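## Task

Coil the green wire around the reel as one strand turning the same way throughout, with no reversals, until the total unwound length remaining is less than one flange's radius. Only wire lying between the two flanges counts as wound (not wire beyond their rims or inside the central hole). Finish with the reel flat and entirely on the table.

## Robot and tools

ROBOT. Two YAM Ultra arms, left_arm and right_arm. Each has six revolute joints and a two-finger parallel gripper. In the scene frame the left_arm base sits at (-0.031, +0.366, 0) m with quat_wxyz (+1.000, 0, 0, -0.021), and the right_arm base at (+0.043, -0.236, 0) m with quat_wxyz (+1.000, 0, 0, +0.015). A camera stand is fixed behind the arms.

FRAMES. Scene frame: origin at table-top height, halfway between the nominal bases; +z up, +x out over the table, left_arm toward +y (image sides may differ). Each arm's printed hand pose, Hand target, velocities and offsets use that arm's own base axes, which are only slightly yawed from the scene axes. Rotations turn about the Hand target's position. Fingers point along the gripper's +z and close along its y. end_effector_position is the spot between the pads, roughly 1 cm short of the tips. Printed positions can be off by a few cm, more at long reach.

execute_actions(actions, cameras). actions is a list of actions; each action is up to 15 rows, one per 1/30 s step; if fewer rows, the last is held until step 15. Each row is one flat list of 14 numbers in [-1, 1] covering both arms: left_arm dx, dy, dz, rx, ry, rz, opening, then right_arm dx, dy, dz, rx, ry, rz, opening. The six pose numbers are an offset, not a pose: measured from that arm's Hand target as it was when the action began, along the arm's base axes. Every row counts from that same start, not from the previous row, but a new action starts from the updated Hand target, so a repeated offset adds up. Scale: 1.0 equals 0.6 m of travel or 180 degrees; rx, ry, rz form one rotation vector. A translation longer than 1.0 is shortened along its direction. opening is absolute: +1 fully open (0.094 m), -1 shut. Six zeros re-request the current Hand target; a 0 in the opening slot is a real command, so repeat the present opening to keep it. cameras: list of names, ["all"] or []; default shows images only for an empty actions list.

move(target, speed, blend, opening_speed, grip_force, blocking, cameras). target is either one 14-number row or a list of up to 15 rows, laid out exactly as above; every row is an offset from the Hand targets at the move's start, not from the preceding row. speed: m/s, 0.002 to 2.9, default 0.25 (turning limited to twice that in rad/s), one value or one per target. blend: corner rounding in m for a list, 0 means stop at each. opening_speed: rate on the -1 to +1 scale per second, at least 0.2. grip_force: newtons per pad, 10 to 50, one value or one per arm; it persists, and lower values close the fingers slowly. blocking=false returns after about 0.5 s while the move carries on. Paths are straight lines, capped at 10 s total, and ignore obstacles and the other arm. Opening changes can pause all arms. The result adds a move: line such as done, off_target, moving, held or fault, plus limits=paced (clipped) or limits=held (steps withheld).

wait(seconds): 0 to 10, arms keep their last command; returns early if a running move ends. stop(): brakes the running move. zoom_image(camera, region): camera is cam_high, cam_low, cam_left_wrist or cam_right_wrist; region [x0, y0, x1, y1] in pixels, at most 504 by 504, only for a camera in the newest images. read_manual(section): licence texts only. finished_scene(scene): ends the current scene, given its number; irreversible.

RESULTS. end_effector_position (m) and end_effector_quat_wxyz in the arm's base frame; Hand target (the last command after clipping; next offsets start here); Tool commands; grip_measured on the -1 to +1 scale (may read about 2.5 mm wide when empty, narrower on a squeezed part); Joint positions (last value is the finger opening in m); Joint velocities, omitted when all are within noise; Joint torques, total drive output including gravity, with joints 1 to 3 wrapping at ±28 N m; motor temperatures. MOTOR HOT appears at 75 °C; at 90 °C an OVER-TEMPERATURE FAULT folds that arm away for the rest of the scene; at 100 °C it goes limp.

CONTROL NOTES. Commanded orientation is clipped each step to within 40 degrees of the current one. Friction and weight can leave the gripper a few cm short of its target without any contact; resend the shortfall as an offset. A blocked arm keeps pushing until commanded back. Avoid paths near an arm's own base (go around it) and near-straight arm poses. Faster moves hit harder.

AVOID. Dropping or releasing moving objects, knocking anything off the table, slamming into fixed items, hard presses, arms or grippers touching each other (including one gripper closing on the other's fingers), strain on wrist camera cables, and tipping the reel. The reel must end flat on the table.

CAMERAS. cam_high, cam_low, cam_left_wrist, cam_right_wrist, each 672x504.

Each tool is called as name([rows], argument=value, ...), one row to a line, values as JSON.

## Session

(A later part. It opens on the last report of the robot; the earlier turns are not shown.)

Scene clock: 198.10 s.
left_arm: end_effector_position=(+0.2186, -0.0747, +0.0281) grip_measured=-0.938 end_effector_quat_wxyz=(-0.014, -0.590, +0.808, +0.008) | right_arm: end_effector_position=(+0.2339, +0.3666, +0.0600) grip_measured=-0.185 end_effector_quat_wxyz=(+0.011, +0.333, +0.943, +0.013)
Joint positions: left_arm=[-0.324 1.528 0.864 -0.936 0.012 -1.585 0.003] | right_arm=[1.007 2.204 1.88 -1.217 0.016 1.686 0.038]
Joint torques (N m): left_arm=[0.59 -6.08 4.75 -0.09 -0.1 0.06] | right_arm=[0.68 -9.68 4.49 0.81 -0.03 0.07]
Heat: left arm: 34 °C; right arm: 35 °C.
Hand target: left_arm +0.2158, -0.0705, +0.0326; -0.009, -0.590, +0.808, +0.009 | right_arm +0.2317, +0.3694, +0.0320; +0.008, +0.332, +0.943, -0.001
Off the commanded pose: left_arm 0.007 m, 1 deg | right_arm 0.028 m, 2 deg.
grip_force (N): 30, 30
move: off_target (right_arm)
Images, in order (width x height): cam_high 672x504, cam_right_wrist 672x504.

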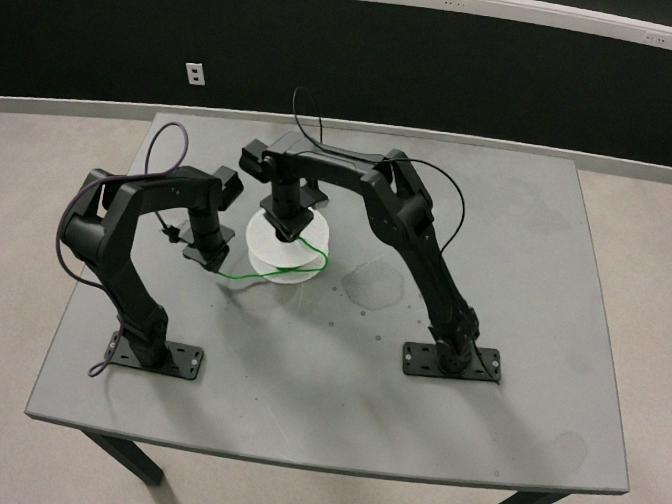

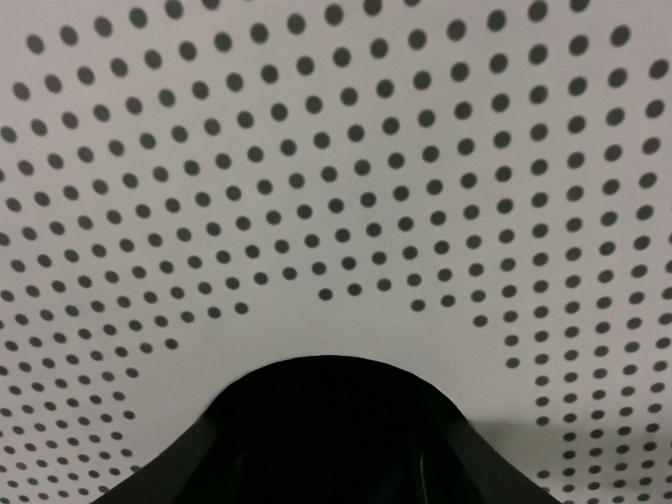

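move([
  [0.007,-0.167,0,0,0,0,-1,-0.005,-0.19,0.01,0,0,0,-0.05],
], speed=0.05, cameras=["cam_right_wrist","cam_high","cam_left_wrist"])

Scene clock: 201.87 s.
left_arm: end_effector_position=(+0.2181, -0.1677, +0.0293) grip_measured=-0.938 end_effector_quat_wxyz=(-0.010, -0.588, +0.809, +0.007) | right_arm: end_effector_position=(+0.2392, +0.2866, +0.0615) grip_measured=-0.149 end_effector_quat_wxyz=(+0.013, +0.331, +0.942, +0.063)
Joint positions: left_arm=[-0.65 1.681 1.028 -0.937 0.015 -1.908 0.003] | right_arm=[0.862 1.866 1.381 -0.958 -0.022 1.539 0.04]
Joint torques (N m): left_arm=[-0.54 -4.62 7.72 -0.1 -0.03 -0.04] | right_arm=[-1.48 -8.55 3.37 -0.04 0.33 -0.18]
Heat: left arm: 34 °C; right arm: 34 °C.
Hand target: left_arm +0.2199, -0.1706, +0.0325; -0.009, -0.590, +0.808, +0.009 | right_arm +0.2288, +0.2555, +0.0381; +0.008, +0.333, +0.943, -0.001
Off the commanded pose: left_arm 0.005 m, 0 deg | right_arm 0.040 m, 7 deg.
grip_force (N): 30, 30
move: off_target (right_arm)
Images, in order (width x height): cam_high 672x504, cam_left_wrist 672x504, cam_right_wrist 672x504.

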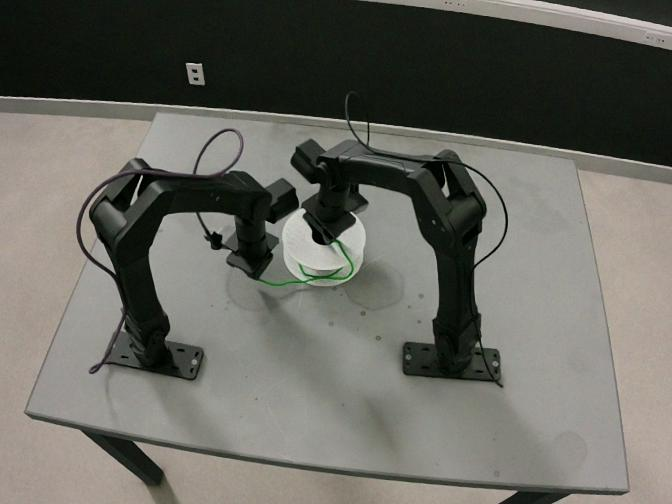

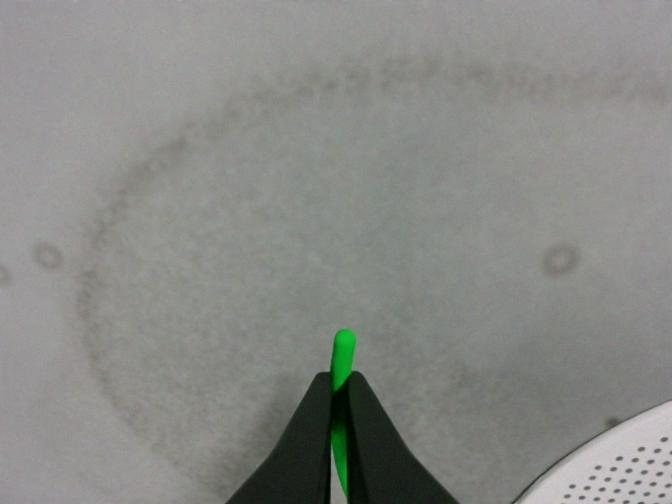

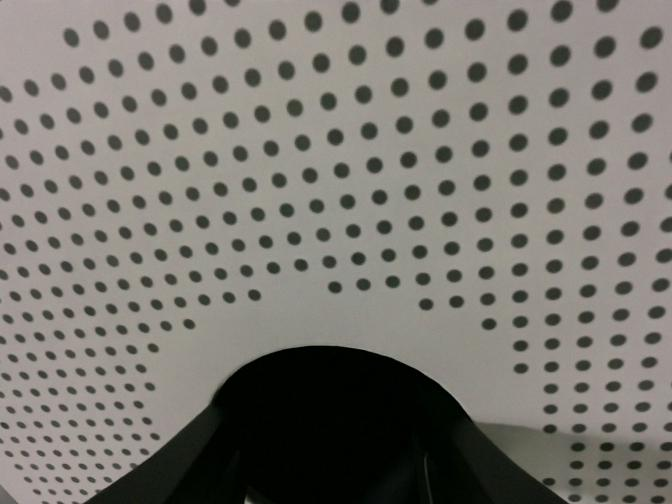

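zoom_image(camera="cam_high", region=[230, 190, 390, 310])

Scaled by 3.150 from the camera's 672x504 image, which has a finer 960x720 frame.

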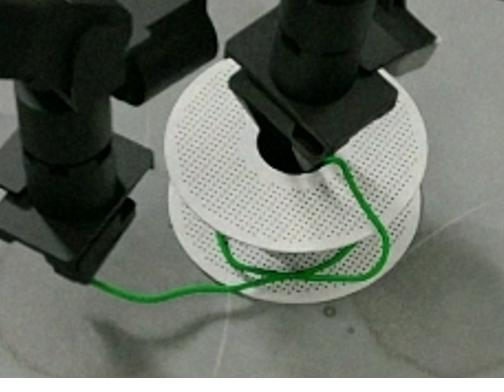

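move([
  [0,0,0,0,0,0,-1,0.01,0.03,0.0,0,0,0.3,-0.05],
  [0.018,-0.022,0,0,0,0,-1,0.01,0.03,0.0,0,0,0.62,-0.05],
], speed=0.17, blend=[0.03,0], cameras=["all"])

zoom_image(camera="cam_high", region=[230, 190, 390, 310])

zoom_image(camera="cam_low", region=[350, 210, 490, 320])

Scene clock: 211.63 s.
left_arm: end_effector_position=(+0.2279, -0.1792, +0.0297) grip_measured=-0.938 end_effector_quat_wxyz=(-0.011, -0.589, +0.808, +0.004) | right_arm: end_effector_position=(+0.2376, +0.2917, +0.0669) grip_measured=-0.080 end_effector_quat_wxyz=(+0.047, -0.511, +0.857, +0.045)
Joint positions: left_arm=[-0.658 1.729 1.086 -0.941 0.018 -1.919 0.003] | right_arm=[0.857 1.881 1.423 -0.995 -0.057 -0.214 0.043]
Joint torques (N m): left_arm=[0.02 -5.67 5.44 0.1 -0.02 0] | right_arm=[-0.08 -6.46 5.45 0.19 0.36 -0.39]
Heat: left arm: 34 °C; right arm: 33 °C.
Hand target: left_arm +0.2283, -0.1787, +0.0297; -0.009, -0.589, +0.808, +0.005 (last step not sent: back at the drive's target) | right_arm +0.2337, +0.2730, +0.0402; +0.005, -0.522, +0.853, +0.008 (last step not sent: back at the drive's target)
Off the commanded pose: left_arm 0.006 m, 1 deg | right_arm 0.034 m, 13 deg.
previous command not reached (right arm): moving toward its pose would have brought a part of the arm too close to another arm.
grip_force (N): 30, 30
move: held (left_arm, right_arm; a check stopped the path); path passed 1 of 2 targets; limits=held
pose unreachable (left arm): on one or more control steps of this call, first in action 0 (counted from 0), this arm could not follow its commanded pose, so it was not sent that pose on those steps. On the call's last step it was still not sent that pose. It may still have moved: this result reports where it is.
cause: moving toward the commanded pose would bring a part of the arm too close to another arm (this arm's wrist (the part past joint 4) and the right arm's wrist camera, where that arm would come to rest).
pose unreachable (right arm): on one or more control steps of this call, first in action 0 (counted from 0), this arm could not follow its commanded pose, so it was not sent that pose on those steps. On the call's last step it was still not sent that pose. It may still have moved: this result reports where it is.
cause: moving toward the commanded pose would bring a part of the arm too close to another arm (this arm's wrist camera and the left arm's wrist (the part past joint 4), along the way the arms are being sent, or toward where that arm still pushes).

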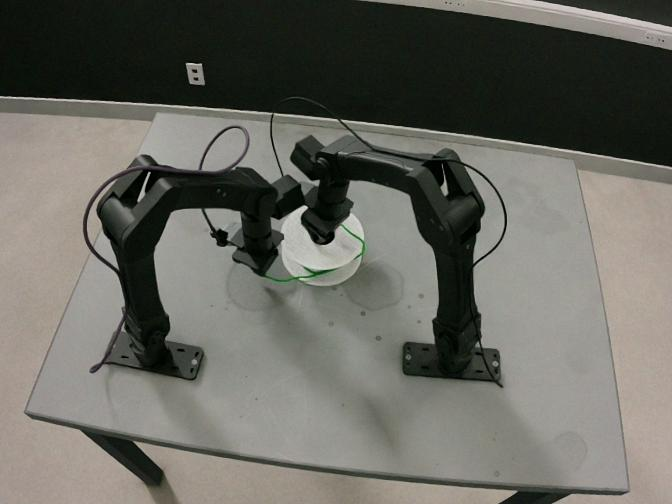

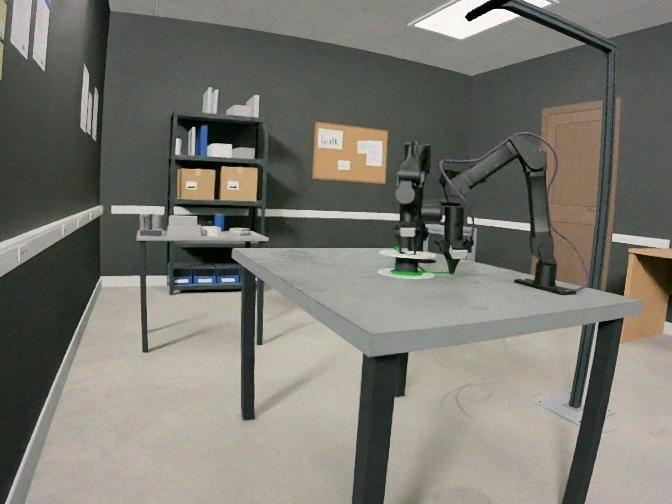

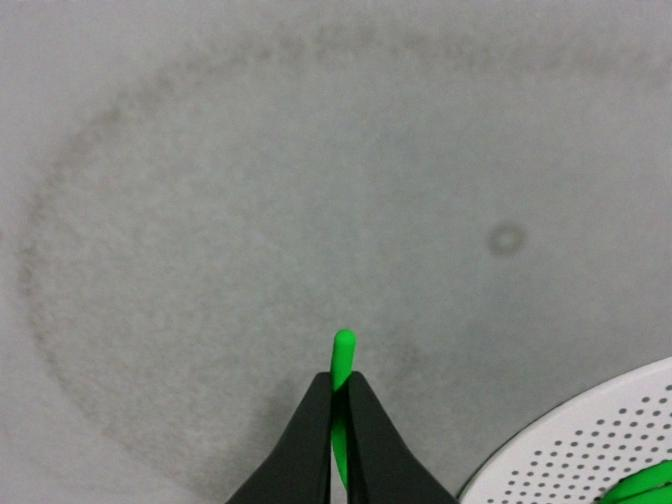

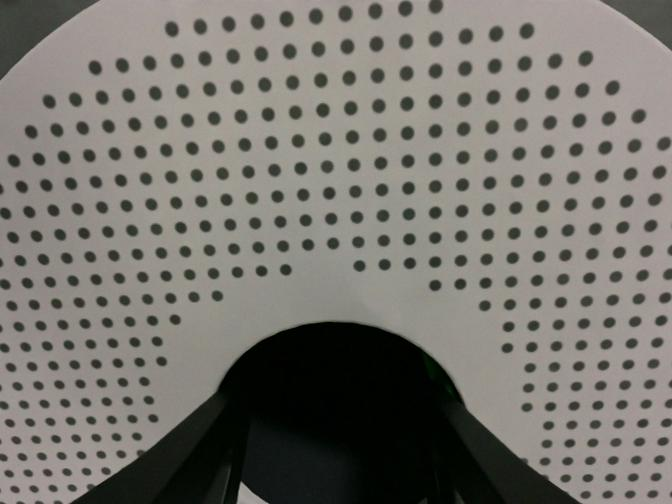

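Scaled by 3.150 from the camera's 672x504 image, which has a finer 960x720 frame.

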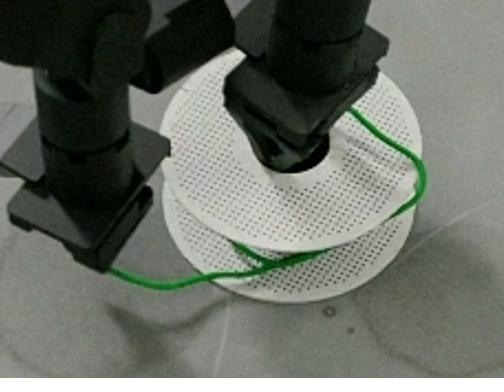

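Scaled by 3.600 from the camera's 672x504 image, which has a finer 960x720 frame.

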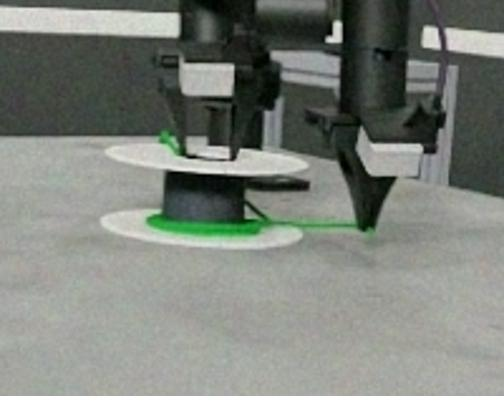

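move([
  [0,0,-0.02,0,0,0,-0.3,0,0,0,0,0,0,-0.05],
  [-0.02,0.03,0.17,0,0,0,-0.3,0,0,0,0,0,0,-0.05],
  [-0.05,0.087,0.16,0.034,-0.32,-0.685,-0.3,0,0,0,0,0,0,-0.05],
], speed=[0.06,0.2,0.3], cameras=["cam_left_wrist","cam_high"])

Scene clock: 214.57 s.
left_arm: end_effector_position=(+0.2279, -0.1792, +0.0297) grip_measured=-0.302 end_effector_quat_wxyz=(-0.011, -0.589, +0.808, +0.004) | right_arm: end_effector_position=(+0.2376, +0.2917, +0.0669) grip_measured=-0.080 end_effector_quat_wxyz=(+0.047, -0.511, +0.857, +0.045)
Joint positions: left_arm=[-0.658 1.729 1.086 -0.941 0.018 -1.919 0.033] | right_arm=[0.857 1.881 1.423 -0.995 -0.057 -0.214 0.043]
Joint torques (N m): left_arm=[0.02 -5.65 5.45 0.1 -0.02 0] | right_arm=[-0.44 -6.43 5.33 0.21 0.39 -0.37]
Heat: left arm: 34 °C; right arm: 33 °C.
Hand target: left_arm +0.2281, -0.1789, +0.0297; -0.010, -0.589, +0.808, +0.005 (last step not sent: back at the drive's target) | right_arm +0.2337, +0.2730, +0.0402; +0.005, -0.522, +0.853, +0.008
Off the commanded pose: left_arm 0.113 m, 136 deg | right_arm 0.033 m, 7 deg.
held back during your reply time or a wait (left arm), on 73 control steps: a part of the arm was too close to another arm, or the arm's last command would have brought one too close.
grip_force (N): 30, 30
move: held (left_arm; a check stopped the path), off_target (right_arm); path passed 0 of 3 targets; limits=held
pose unreachable (left arm): on one or more control steps of this call, first in action 0 (counted from 0), this arm could not follow its commanded pose, so it was not sent that pose on those steps. On the call's last step it was still not sent that pose. It may still have moved: this result reports where it is.
cause: moving toward the commanded pose would bring a part of the arm too close to another arm (this arm's wrist (the part past joint 4) and the right arm's wrist camera, under 1 mm apart when this arm was first held).
pose unreachable (right arm): on one or more control steps of this call, first in action 0 (counted from 0), this arm could not follow its commanded pose, so it was not sent that pose on those steps. It may still have moved: this result reports where it is.
cause: moving toward the commanded pose would bring a part of the arm too close to another arm (this arm's wrist camera and the left arm's wrist (the part past joint 4), where that arm would come to rest).
Images, in order (width x height): cam_high 672x504, cam_left_wrist 672x504.

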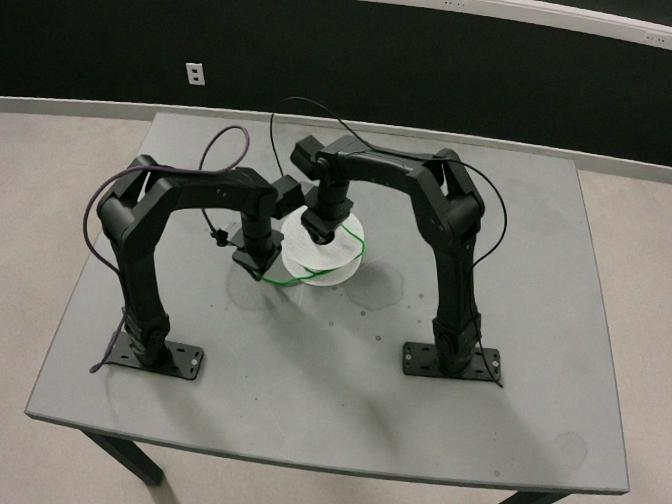

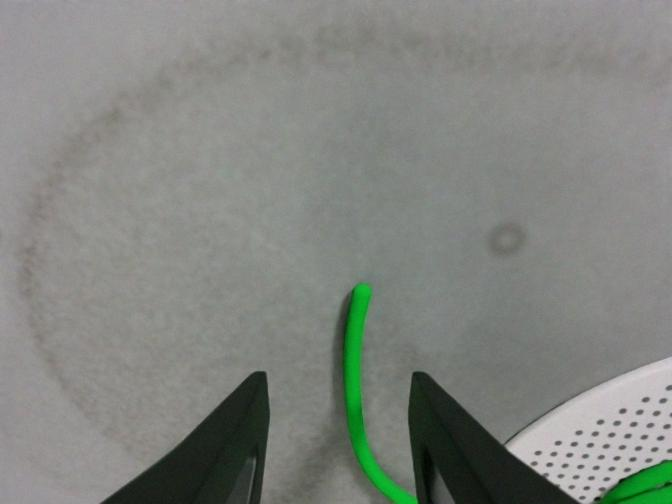

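move([
  [0,0,0,0,0,0,-0.3,0,0,0,0,0,-0.2,-0.05],
  [-0.02,0.04,0.17,0,0,0,-0.3,0,0,0,0,0,-0.2,-0.05],
  [-0.05,0.1,0.16,0.034,-0.32,-0.685,-0.3,0,0,0,0,0,-0.2,-0.05],
], speed=[0.15,0.2,0.3], cameras=["cam_left_wrist","cam_high"])

Scene clock: 224.47 s.
left_arm: end_effector_position=(+0.1990, -0.1178, +0.1235) grip_measured=-0.302 end_effector_quat_wxyz=(+0.340, +0.455, +0.803, -0.181) | right_arm: end_effector_position=(+0.2439, +0.2862, +0.0666) grip_measured=-0.080 end_effector_quat_wxyz=(+0.045, -0.246, +0.967, +0.038)
Joint positions: left_arm=[-0.082 0.831 0.579 -0.771 0.602 0.775 0.033] | right_arm=[0.857 1.881 1.423 -0.995 -0.01 0.36 0.043]
Joint torques (N m): left_arm=[0.75 -0.03 7.08 0.91 0.53 0.1] | right_arm=[0.21 -6.65 4.88 0.24 0.08 0.31]
Heat: left arm: 34 °C; right arm: 32 °C.
Hand target: left_arm +0.1981, -0.1189, +0.1256; +0.342, +0.456, +0.800, -0.187 | right_arm +0.2337, +0.2730, +0.0402; +0.007, -0.233, +0.972, +0.006
Off the commanded pose: left_arm 0.003 m, 1 deg | right_arm 0.031 m, 6 deg.
held back during your reply time or a wait (left arm), on 34 control steps: a part of the arm was too close to another arm, or the arm's last command would have brought one too close.
grip_force (N): 30, 30
move: off_target (right_arm); a check withheld steps on the way to target 1, so it may have been missed; limits=held
pose unreachable (left arm): on one or more control steps of this call, first in action 0 (counted from 0), this arm could not follow its commanded pose, so it was not sent that pose on those steps. It may still have moved: this result reports where it is.
cause: moving toward the commanded pose would bring a part of the arm too close to another arm (this arm's wrist (the part past joint 4) and the right arm's wrist camera, where that arm would come to rest).
pose unreachable (right arm): on one or more control steps of this call, first in action 0 (counted from 0), this arm could not follow its commanded pose, so it was not sent that pose on those steps. It may still have moved: this result reports where it is.
cause: moving toward the commanded pose would bring a part of the arm too close to another arm (this arm's wrist camera and the left arm's wrist (the part past joint 4), where that arm would come to rest).
Images, in order (width x height): cam_high 672x504, cam_left_wrist 672x504.

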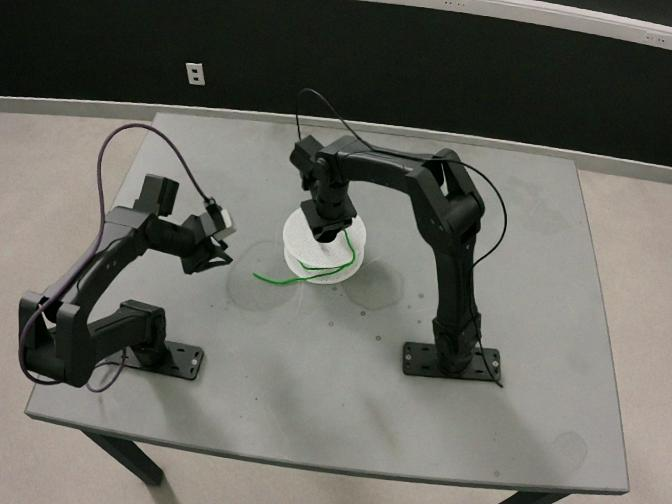

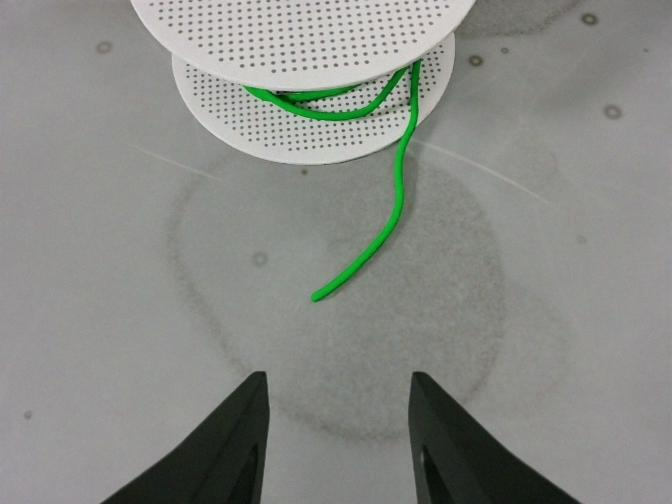

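move(target=[0.0685,-0.08,-0.145,0,0,-0.17,-0.5,0,0,0,0,0,0,-0.05], speed=0.2, cameras=["cam_left_wrist","cam_high"])

Scene clock: 229.73 s.
left_arm: end_effector_position=(+0.2321, -0.1600, +0.0317) grip_measured=-0.498 end_effector_quat_wxyz=(+0.264, +0.645, +0.665, -0.268) | right_arm: end_effector_position=(+0.2439, +0.2862, +0.0666) grip_measured=-0.080 end_effector_quat_wxyz=(+0.045, -0.246, +0.967, +0.038)
Joint positions: left_arm=[-0.152 1.578 0.69 -0.53 0.758 1.327 0.024] | right_arm=[0.857 1.881 1.423 -0.995 -0.01 0.36 0.043]
Joint torques (N m): left_arm=[-0.7 -3.58 7.25 0.49 0.72 0.11] | right_arm=[0.16 -6.69 4.79 0.25 0.09 0.31]
Heat: left arm: 33 °C; right arm: 32 °C.
Hand target: left_arm +0.2392, -0.1669, +0.0387; +0.280, +0.651, +0.651, -0.271 | right_arm +0.2337, +0.2730, +0.0402; +0.007, -0.233, +0.972, +0.006
Off the commanded pose: left_arm 0.012 m, 3 deg | right_arm 0.031 m, 6 deg.
grip_force (N): 30, 30
move: off_target (left_arm, right_arm)
Images, in order (width x height): cam_high 672x504, cam_left_wrist 672x504.

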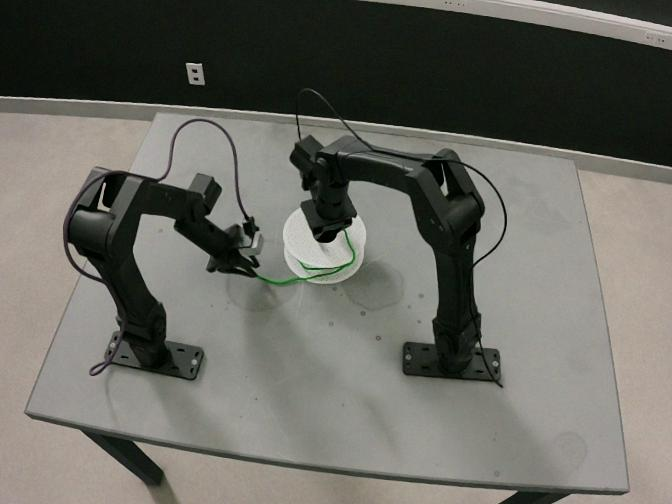

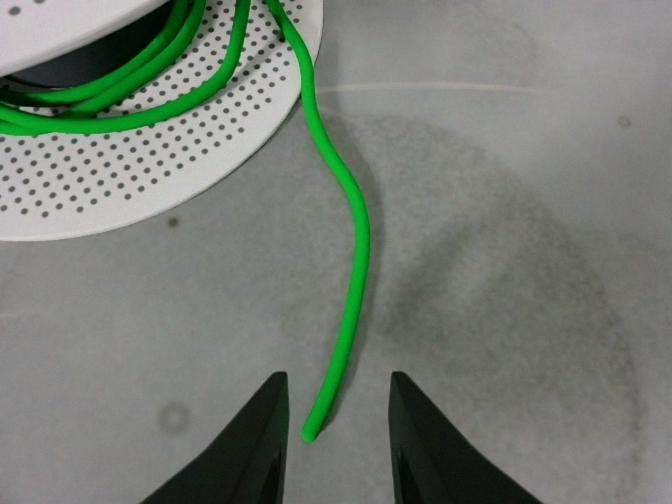

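move([
  [0.004,-0.002,-0.04,0,0,0,-0.5,0,0,0,0,0,0,-0.05],
], speed=0.06, cameras=["cam_left_wrist"])

Scene clock: 232.20 s.
left_arm: end_effector_position=(+0.2433, -0.1637, +0.0157) grip_measured=-0.498 end_effector_quat_wxyz=(+0.275, +0.649, +0.659, -0.264) | right_arm: end_effector_position=(+0.2439, +0.2862, +0.0666) grip_measured=-0.080 end_effector_quat_wxyz=(+0.045, -0.246, +0.967, +0.038)
Joint positions: left_arm=[-0.156 1.658 0.684 -0.418 0.766 1.327 0.024] | right_arm=[0.857 1.881 1.423 -0.995 -0.01 0.36 0.043]
Joint torques (N m): left_arm=[-0.69 -3.88 4.1 0.63 0.61 0.05] | right_arm=[0.14 -6.61 4.85 0.24 0.06 0.33]
Heat: left arm: 33 °C; right arm: 32 °C.
Hand target: left_arm +0.2415, -0.1681, +0.0147; +0.280, +0.651, +0.651, -0.271 | right_arm +0.2337, +0.2730, +0.0402; +0.007, -0.233, +0.972, +0.006
Off the commanded pose: left_arm 0.005 m, 1 deg | right_arm 0.031 m, 6 deg.
grip_force (N): 30, 30
move: off_target (right_arm)
Images, in order (width x height): cam_left_wrist 672x504.

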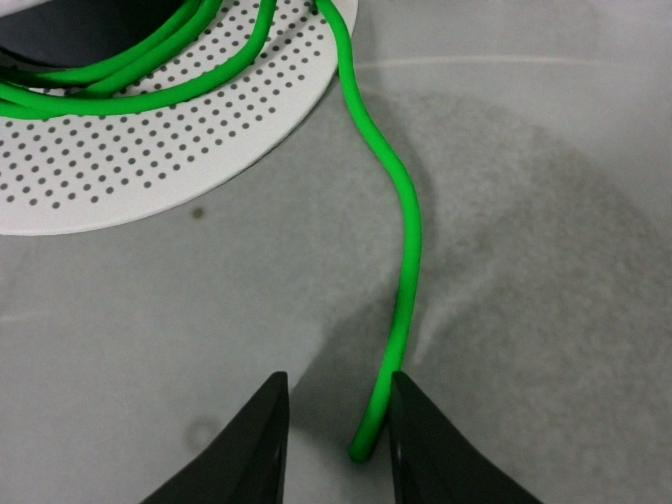

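move([
  [0,0,0.02,0,0,0,-0.5,0,0,0,0,0,0,-0.05],
  [-0.016,0.002,0.015,0,0,-0.09,-0.5,0,0,0,0,0,0,-0.05],
  [-0.016,0.002,-0.012,0,0,-0.09,-0.5,0,0,0,0,0,0,-0.05],
], speed=0.06, cameras=["cam_left_wrist"])

Scene clock: 237.63 s.
left_arm: end_effector_position=(+0.2300, -0.1666, +0.0144) grip_measured=-0.498 end_effector_quat_wxyz=(+0.239, +0.731, +0.557, -0.313) | right_arm: end_effector_position=(+0.2439, +0.2862, +0.0666) grip_measured=-0.080 end_effector_quat_wxyz=(+0.045, -0.246, +0.967, +0.038)
Joint positions: left_arm=[-0.156 1.823 0.865 -0.729 0.804 1.732 0.024] | right_arm=[0.857 1.881 1.423 -0.995 -0.01 0.36 0.043]
Joint torques (N m): left_arm=[-0.35 -4.31 4.12 0.26 0.31 0.09] | right_arm=[0.2 -6.69 4.83 0.26 0.07 0.32]
Heat: left arm: 33 °C; right arm: 32 °C.
Hand target: left_arm +0.2320, -0.1669, +0.0075; +0.239, +0.737, +0.553, -0.308 | right_arm +0.2337, +0.2730, +0.0402; +0.007, -0.233, +0.972, +0.006
Off the commanded pose: left_arm 0.007 m, 1 deg | right_arm 0.031 m, 6 deg.
grip_force (N): 30, 30
move: off_target (right_arm)
Images, in order (width x height): cam_left_wrist 672x504.

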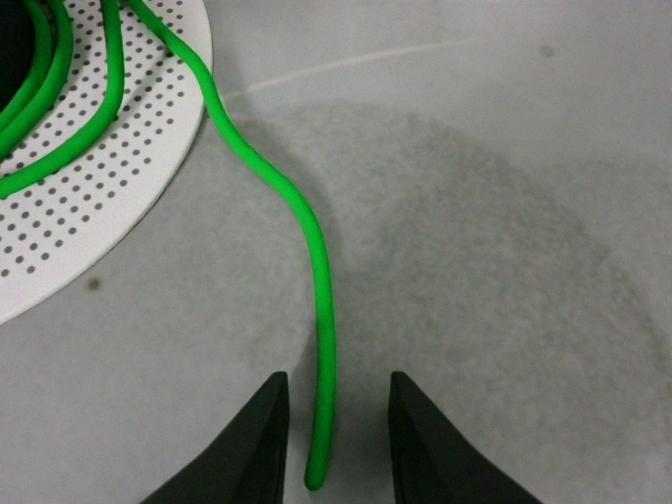

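move([
  [0.0043,0.016,0,0,0,0,-0.5,0,0,0,0,0,0,-0.05],
  [0.0043,0.016,-0.006,0,0,0,-1,0,0,0,0,0,0,-0.05],
], speed=0.05, opening_speed=0.7, cameras=["cam_left_wrist"])

Scene clock: 241.00 s.
left_arm: end_effector_position=(+0.2325, -0.1650, +0.0138) grip_measured=-0.948 end_effector_quat_wxyz=(+0.255, +0.732, +0.546, -0.317) | right_arm: end_effector_position=(+0.2439, +0.2862, +0.0666) grip_measured=-0.080 end_effector_quat_wxyz=(+0.045, -0.246, +0.967, +0.038)
Joint positions: left_arm=[-0.135 1.842 0.867 -0.726 0.831 1.783 0.002] | right_arm=[0.857 1.881 1.423 -0.995 -0.01 0.36 0.043]
Joint torques (N m): left_arm=[0.98 -3.99 4.89 -0.08 -0.01 0.09] | right_arm=[0.13 -6.67 4.83 0.25 0.07 0.33]
Heat: left arm: 33 °C; right arm: 32 °C.
Hand target: left_arm +0.2347, -0.1573, +0.0039; +0.239, +0.737, +0.553, -0.308 | right_arm +0.2337, +0.2730, +0.0402; +0.007, -0.233, +0.972, +0.006
Off the commanded pose: left_arm 0.013 m, 2 deg | right_arm 0.031 m, 6 deg.
grip_force (N): 30, 30
move: off_target (left_arm, right_arm); target 2's new opening was sent with left_arm's hand 0.013 m and 2 deg from that target
Images, in order (width x height): cam_left_wrist 672x504.

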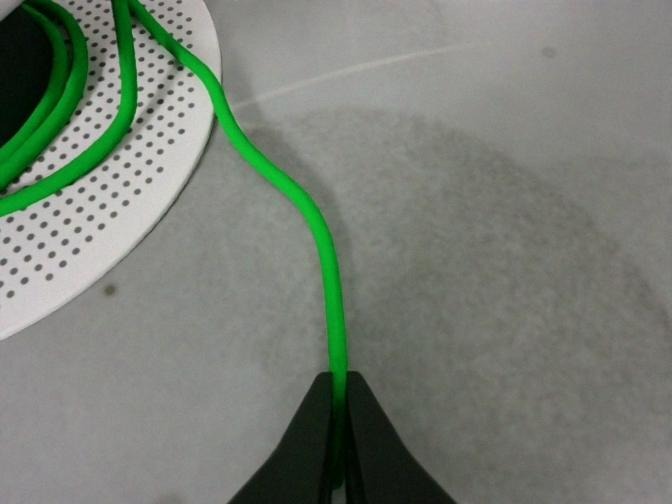

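move([
  [0.0,0.0,0.015,0,0,0,-1,0,0,0,0,0,0.35,-0.05],
  [0.034,-0.076,0.01,0,0,0.1,-1,0,0,0,0,0,0.72,-0.05],
], speed=0.15, blend=[0.01,0], cameras=["all"])

zoom_image(camera="cam_high", region=[230, 190, 390, 310])

zoom_image(camera="cam_low", region=[350, 210, 490, 320])

Scene clock: 251.87 s.
left_arm: end_effector_position=(+0.2494, -0.2010, +0.0150) grip_measured=-0.952 end_effector_quat_wxyz=(+0.276, +0.629, +0.665, -0.293) | right_arm: end_effector_position=(+0.2355, +0.2879, +0.0722) grip_measured=-0.058 end_effector_quat_wxyz=(-0.053, +0.975, -0.215, -0.005)
Joint positions: left_arm=[-0.27 1.716 0.707 -0.28 0.79 1.126 0.002] | right_arm=[0.854 1.888 1.457 -1.051 -0.058 -1.851 0.044]
Joint torques (N m): left_arm=[-1.69 -5.04 3.78 1.16 -0.09 -0.06] | right_arm=[-0.17 -5.12 5.35 0.27 0.36 -0.37]
Heat: left arm: 33 °C; right arm: 31 °C.
Hand target: left_arm +0.2550, -0.2029, +0.0099; +0.284, +0.641, +0.661, -0.267 | right_arm +0.2337, +0.2731, +0.0402; +0.002, +0.979, -0.203, -0.010
Off the commanded pose: left_arm 0.008 m, 4 deg | right_arm 0.035 m, 7 deg.
grip_force (N): 30, 30
move: off_target (left_arm, right_arm)

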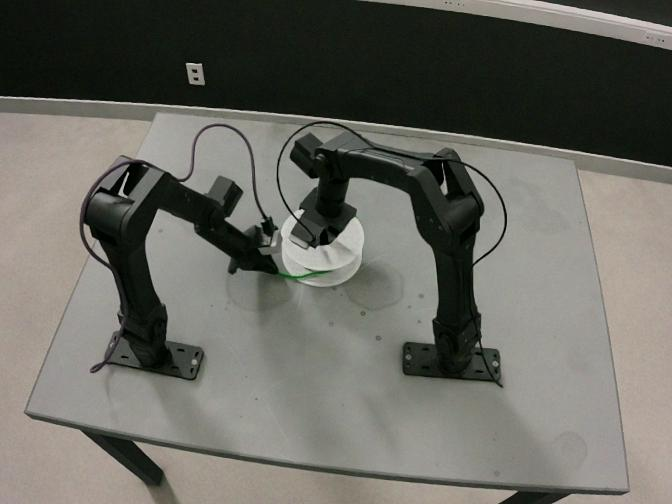

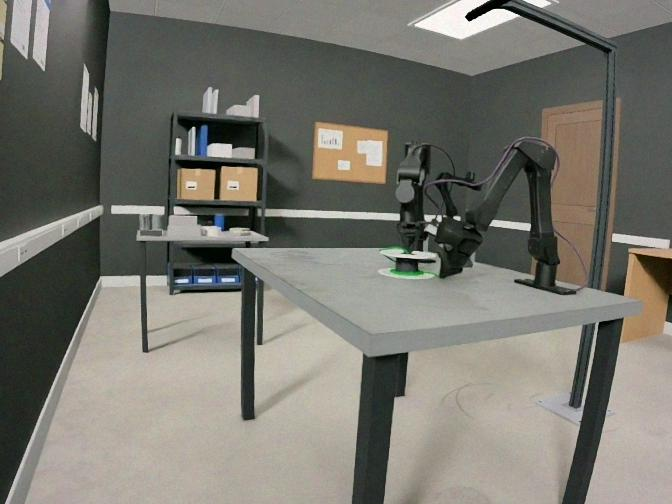

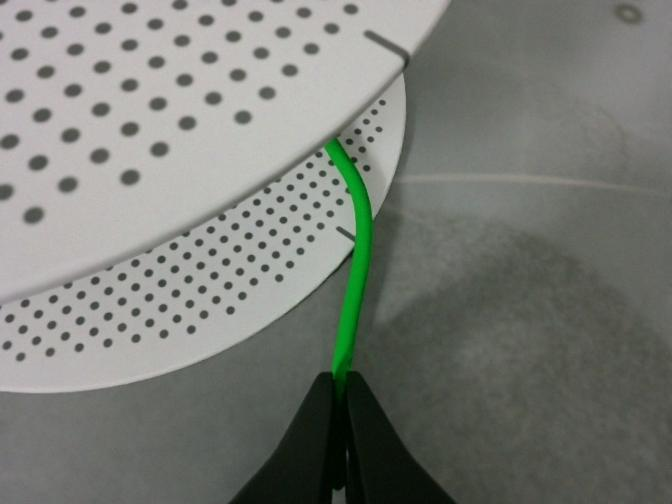

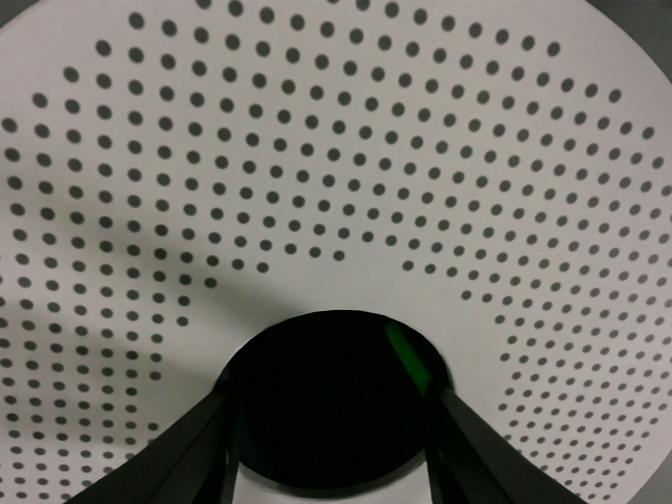

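Scaled by 3.150 from the camera's 672x504 image, which has a finer 960x720 frame.

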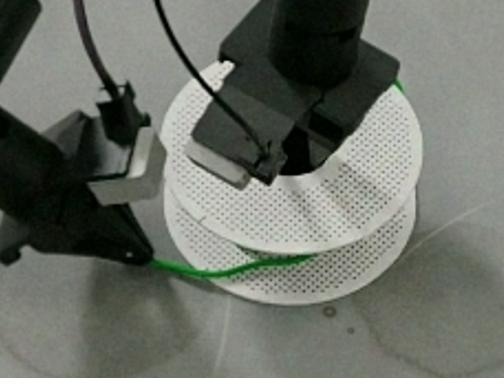

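Scaled by 3.600 from the camera's 672x504 image, which has a finer 960x720 frame.

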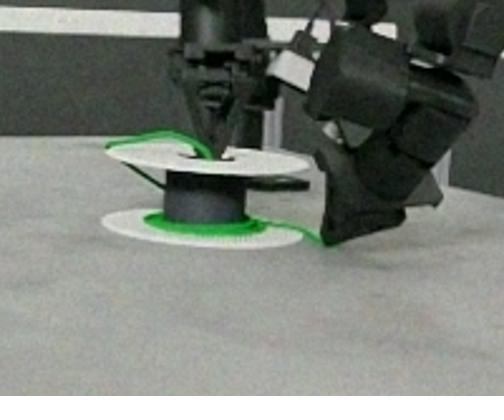

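move([
  [0,0,0,0,0,0,-1,0,0,0,0,0,0,-0.95],
  [0,0,0,0,0,0,-1,0.0,0.02,0.1,0,0,0,-0.95],
  [0,0,0,0,0,0,-1,0.0,0.02,0.1,0,0,-0.35,-0.95],
  [0,0,0,0,0,0,-1,0.0,0.02,0.1,0,0,-0.7,-0.95],
], speed=0.3, blend=[0,0.01,0.02,0], cameras=["cam_right_wrist","cam_left_wrist"])

Scene clock: 262.57 s.
left_arm: end_effector_position=(+0.2499, -0.2018, +0.0151) grip_measured=-0.952 end_effector_quat_wxyz=(+0.277, +0.630, +0.664, -0.292) | right_arm: end_effector_position=(+0.2336, +0.2855, +0.0980) grip_measured=-0.948 end_effector_quat_wxyz=(-0.003, -0.265, +0.964, +0.009)
Joint positions: left_arm=[-0.273 1.716 0.707 -0.275 0.789 1.125 0.002] | right_arm=[0.874 1.944 1.641 -1.263 -0.018 0.338 0.002]
Joint torques (N m): left_arm=[-1.43 -5.03 3.75 1.12 -0.08 -0.04] | right_arm=[0.55 -12.55 6.08 0.36 0.13 0.11]
Heat: left arm: 33 °C; right arm: 31 °C.
Hand target: left_arm +0.2550, -0.2029, +0.0098; +0.284, +0.641, +0.661, -0.266 | right_arm +0.2337, +0.2851, +0.1004; +0.007, -0.264, +0.965, +0.007
Off the commanded pose: left_arm 0.007 m, 3 deg | right_arm 0.002 m, 1 deg.
grip_force (N): 30, 30
move: off_target (left_arm)
Images, in order (width x height): cam_left_wrist 672x504, cam_right_wrist 672x504.

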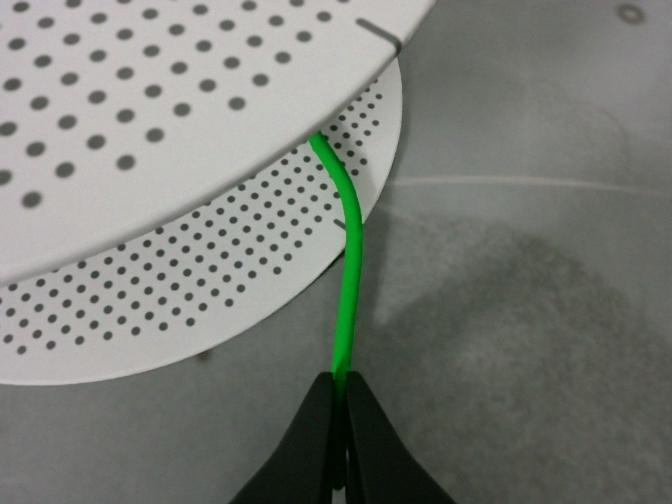

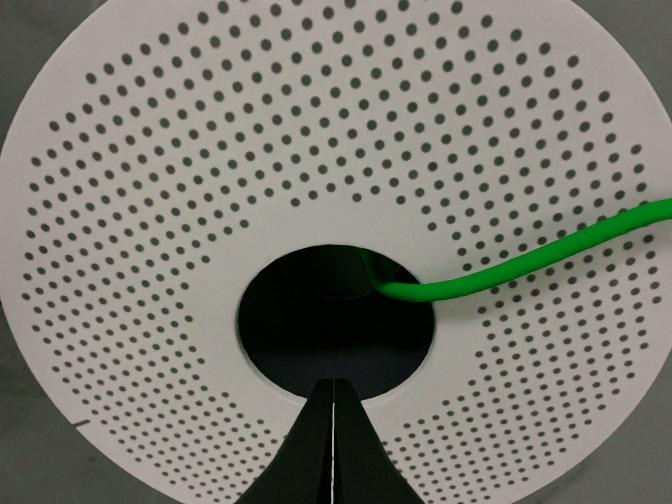

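move([
  [0,0,0,0,0,0,-1,0,0.0,0.0,0,0,-0.28,-0.95],
], speed=0.3, cameras=["cam_right_wrist"])

Scene clock: 270.50 s.
left_arm: end_effector_position=(+0.2499, -0.2018, +0.0151) grip_measured=-0.952 end_effector_quat_wxyz=(+0.277, +0.630, +0.664, -0.292) | right_arm: end_effector_position=(+0.2330, +0.2859, +0.0980) grip_measured=-0.948 end_effector_quat_wxyz=(-0.001, +0.171, +0.985, +0.003)
Joint positions: left_arm=[-0.273 1.716 0.707 -0.275 0.789 1.125 0.002] | right_arm=[0.882 1.944 1.641 -1.263 -0.006 1.225 0.002]
Joint torques (N m): left_arm=[-1.46 -5.05 3.74 1.12 -0.08 -0.03] | right_arm=[0.59 -12.05 6.74 0.28 0.17 0.11]
Heat: left arm: 33 °C; right arm: 31 °C.
Hand target: left_arm +0.2550, -0.2029, +0.0098; +0.284, +0.641, +0.661, -0.266 | right_arm +0.2337, +0.2851, +0.1004; +0.010, +0.172, +0.985, +0.003
Off the commanded pose: left_arm 0.007 m, 3 deg | right_arm 0.003 m, 1 deg.
grip_force (N): 30, 30
move: off_target (left_arm)
Images, in order (width x height): cam_right_wrist 672x504.

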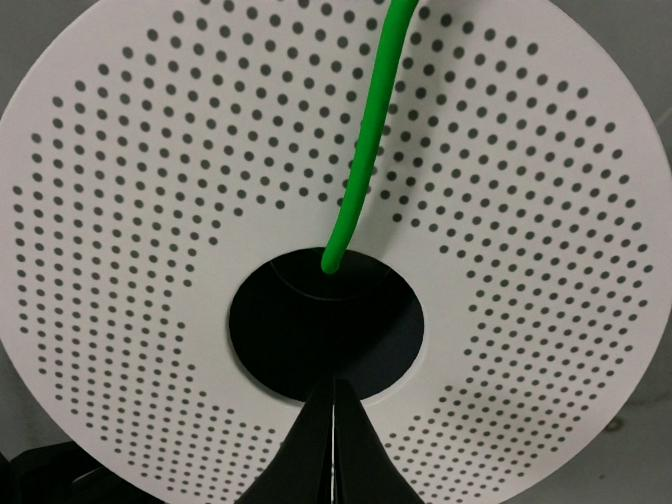

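execute_actions(actions=[])

Scene clock: 276.57 s.
left_arm: end_effector_position=(+0.2499, -0.2018, +0.0151) grip_measured=-0.952 end_effector_quat_wxyz=(+0.277, +0.630, +0.664, -0.292) | right_arm: end_effector_position=(+0.2330, +0.2859, +0.0980) grip_measured=-0.948 end_effector_quat_wxyz=(-0.001, +0.171, +0.985, +0.003)
Joint positions: left_arm=[-0.273 1.716 0.707 -0.275 0.789 1.125 0.002] | right_arm=[0.882 1.944 1.641 -1.263 -0.006 1.225 0.002]
Joint velocities: within noise
Joint torques (N m): left_arm=[-1.43 -5.04 3.75 1.12 -0.08 -0.04] | right_arm=[0.58 -12 6.64 0.26 0.17 0.08]
Motor temperatures (°C): left_arm=[27 32 29 25 23 24 26] | right_arm=[22 32 26 27 22 24 24]
Heat: left arm: 32 °C; right arm: 32 °C.
Hand target: left_arm +0.2550, -0.2029, +0.0098; +0.284, +0.641, +0.661, -0.266 | right_arm +0.2337, +0.2851, +0.1004; +0.010, +0.172, +0.985, +0.003
Tool commands: left_gripper/opening=-1.0 right_gripper/opening=-0.95
Off the commanded pose: left_arm 0.007 m, 3 deg | right_arm 0.003 m, 1 deg.
grip_force (N): 30, 30

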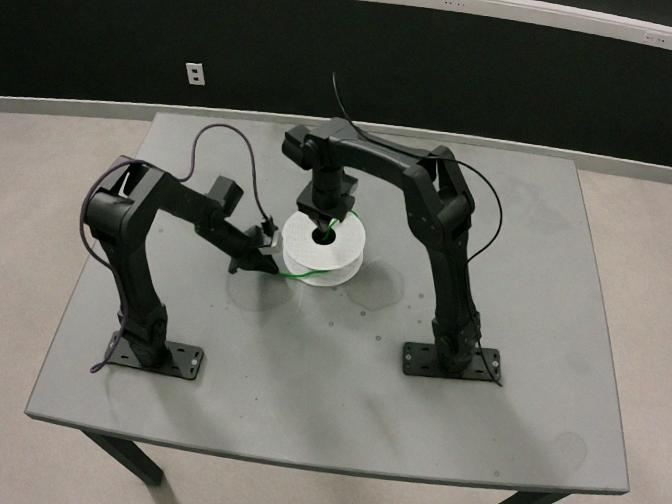

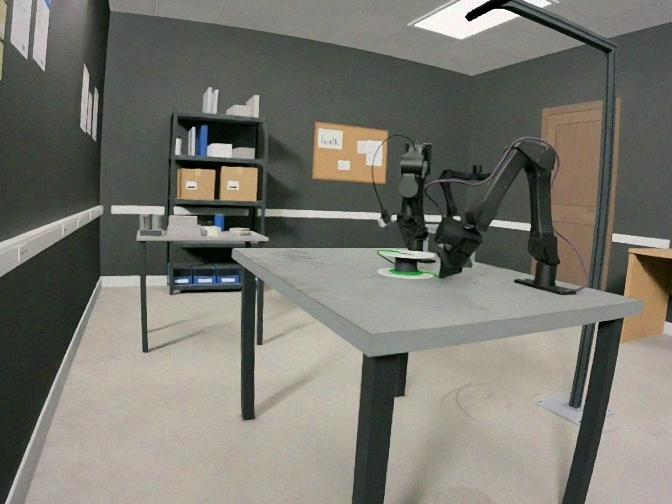

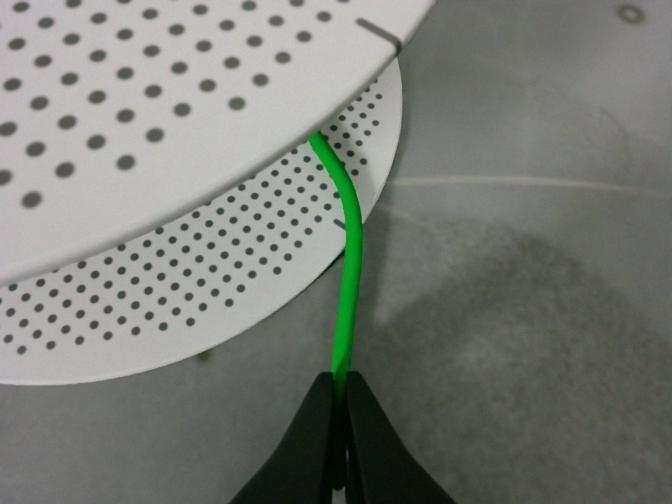

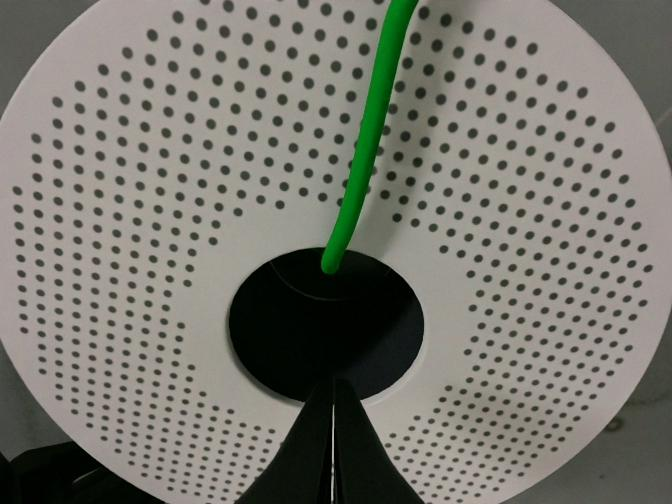

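move([
  [0,0,0,0,0,0,-1,-0.0075,0.0033,-0.02,0,0,0,-0.95],
  [0,0,0,0,0,0,-1,-0.0075,0.0033,-0.108,0,0,0,-0.95],
], speed=0.08, cameras=["cam_right_wrist"])

move(target=[0,0,0,0,0,0,-1,0,0,0,0,0,0,-0.05], opening_speed=0.6, cameras=["cam_right_wrist","cam_left_wrist"])

Scene clock: 280.17 s.
left_arm: end_effector_position=(+0.2499, -0.2018, +0.0151) grip_measured=-0.952 end_effector_quat_wxyz=(+0.277, +0.630, +0.664, -0.292) | right_arm: end_effector_position=(+0.2316, +0.2896, +0.0454) grip_measured=-0.948 end_effector_quat_wxyz=(+0.010, +0.171, +0.985, +0.016)
Joint positions: left_arm=[-0.273 1.716 0.707 -0.275 0.789 1.125 0.002] | right_arm=[0.895 1.954 1.442 -1.022 0.003 1.239 0.002]
Joint torques (N m): left_arm=[-1.43 -5.05 3.75 1.12 -0.09 -0.04] | right_arm=[0.51 -9.57 5.91 0.39 0.08 0.09]
Heat: left arm: 32 °C; right arm: 32 °C.
Hand target: left_arm +0.2550, -0.2029, +0.0098; +0.284, +0.641, +0.661, -0.266 | right_arm +0.2292, +0.2869, +0.0354; +0.009, +0.172, +0.985, +0.003
Off the commanded pose: left_arm 0.007 m, 3 deg | right_arm 0.010 m, 1 deg.
grip_force (N): 30, 30
move: off_target (left_arm)
Images, in order (width x height): cam_right_wrist 672x504.

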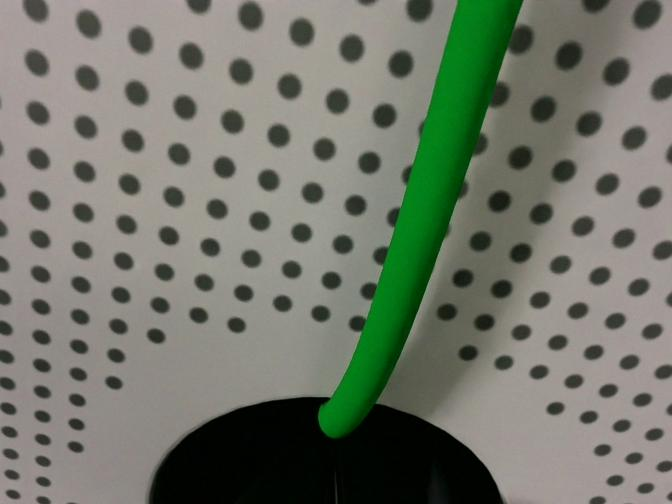

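Scene clock: 281.87 s.
left_arm: end_effector_position=(+0.2499, -0.2018, +0.0151) grip_measured=-0.952 end_effector_quat_wxyz=(+0.277, +0.630, +0.664, -0.292) | right_arm: end_effector_position=(+0.2333, +0.2897, +0.0603) grip_measured=-0.149 end_effector_quat_wxyz=(+0.020, +0.173, +0.984, +0.027)
Joint positions: left_arm=[-0.273 1.716 0.707 -0.275 0.789 1.125 0.002] | right_arm=[0.895 1.918 1.451 -1.038 0.01 1.243 0.04]
Joint torques (N m): left_arm=[-1.44 -5.03 3.75 1.12 -0.07 -0.03] | right_arm=[0.47 -6.74 5.05 0.6 0.03 0.05]
Heat: left arm: 32 °C; right arm: 32 °C.
Hand target: left_arm +0.2550, -0.2029, +0.0098; +0.284, +0.641, +0.661, -0.266 | right_arm +0.2293, +0.2870, +0.0354; +0.010, +0.172, +0.985, +0.003
Off the commanded pose: left_arm 0.007 m, 3 deg | right_arm 0.025 m, 3 deg.
grip_force (N): 30, 30
move: off_target (left_arm, right_arm)
Images, in order (width x height): cam_left_wrist 672x504, cam_right_wrist 672x504.

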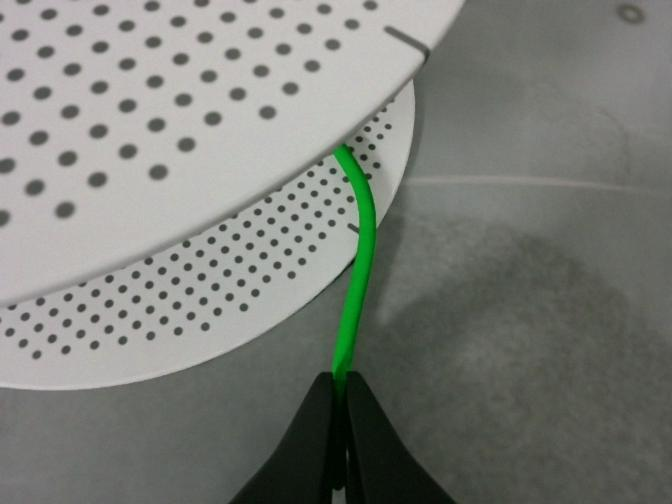

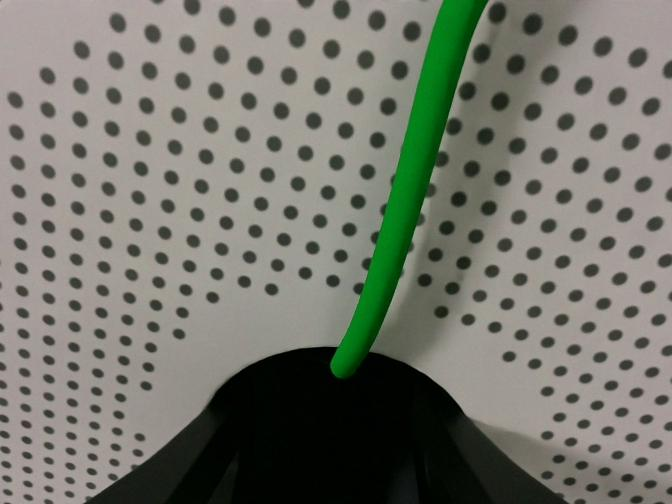

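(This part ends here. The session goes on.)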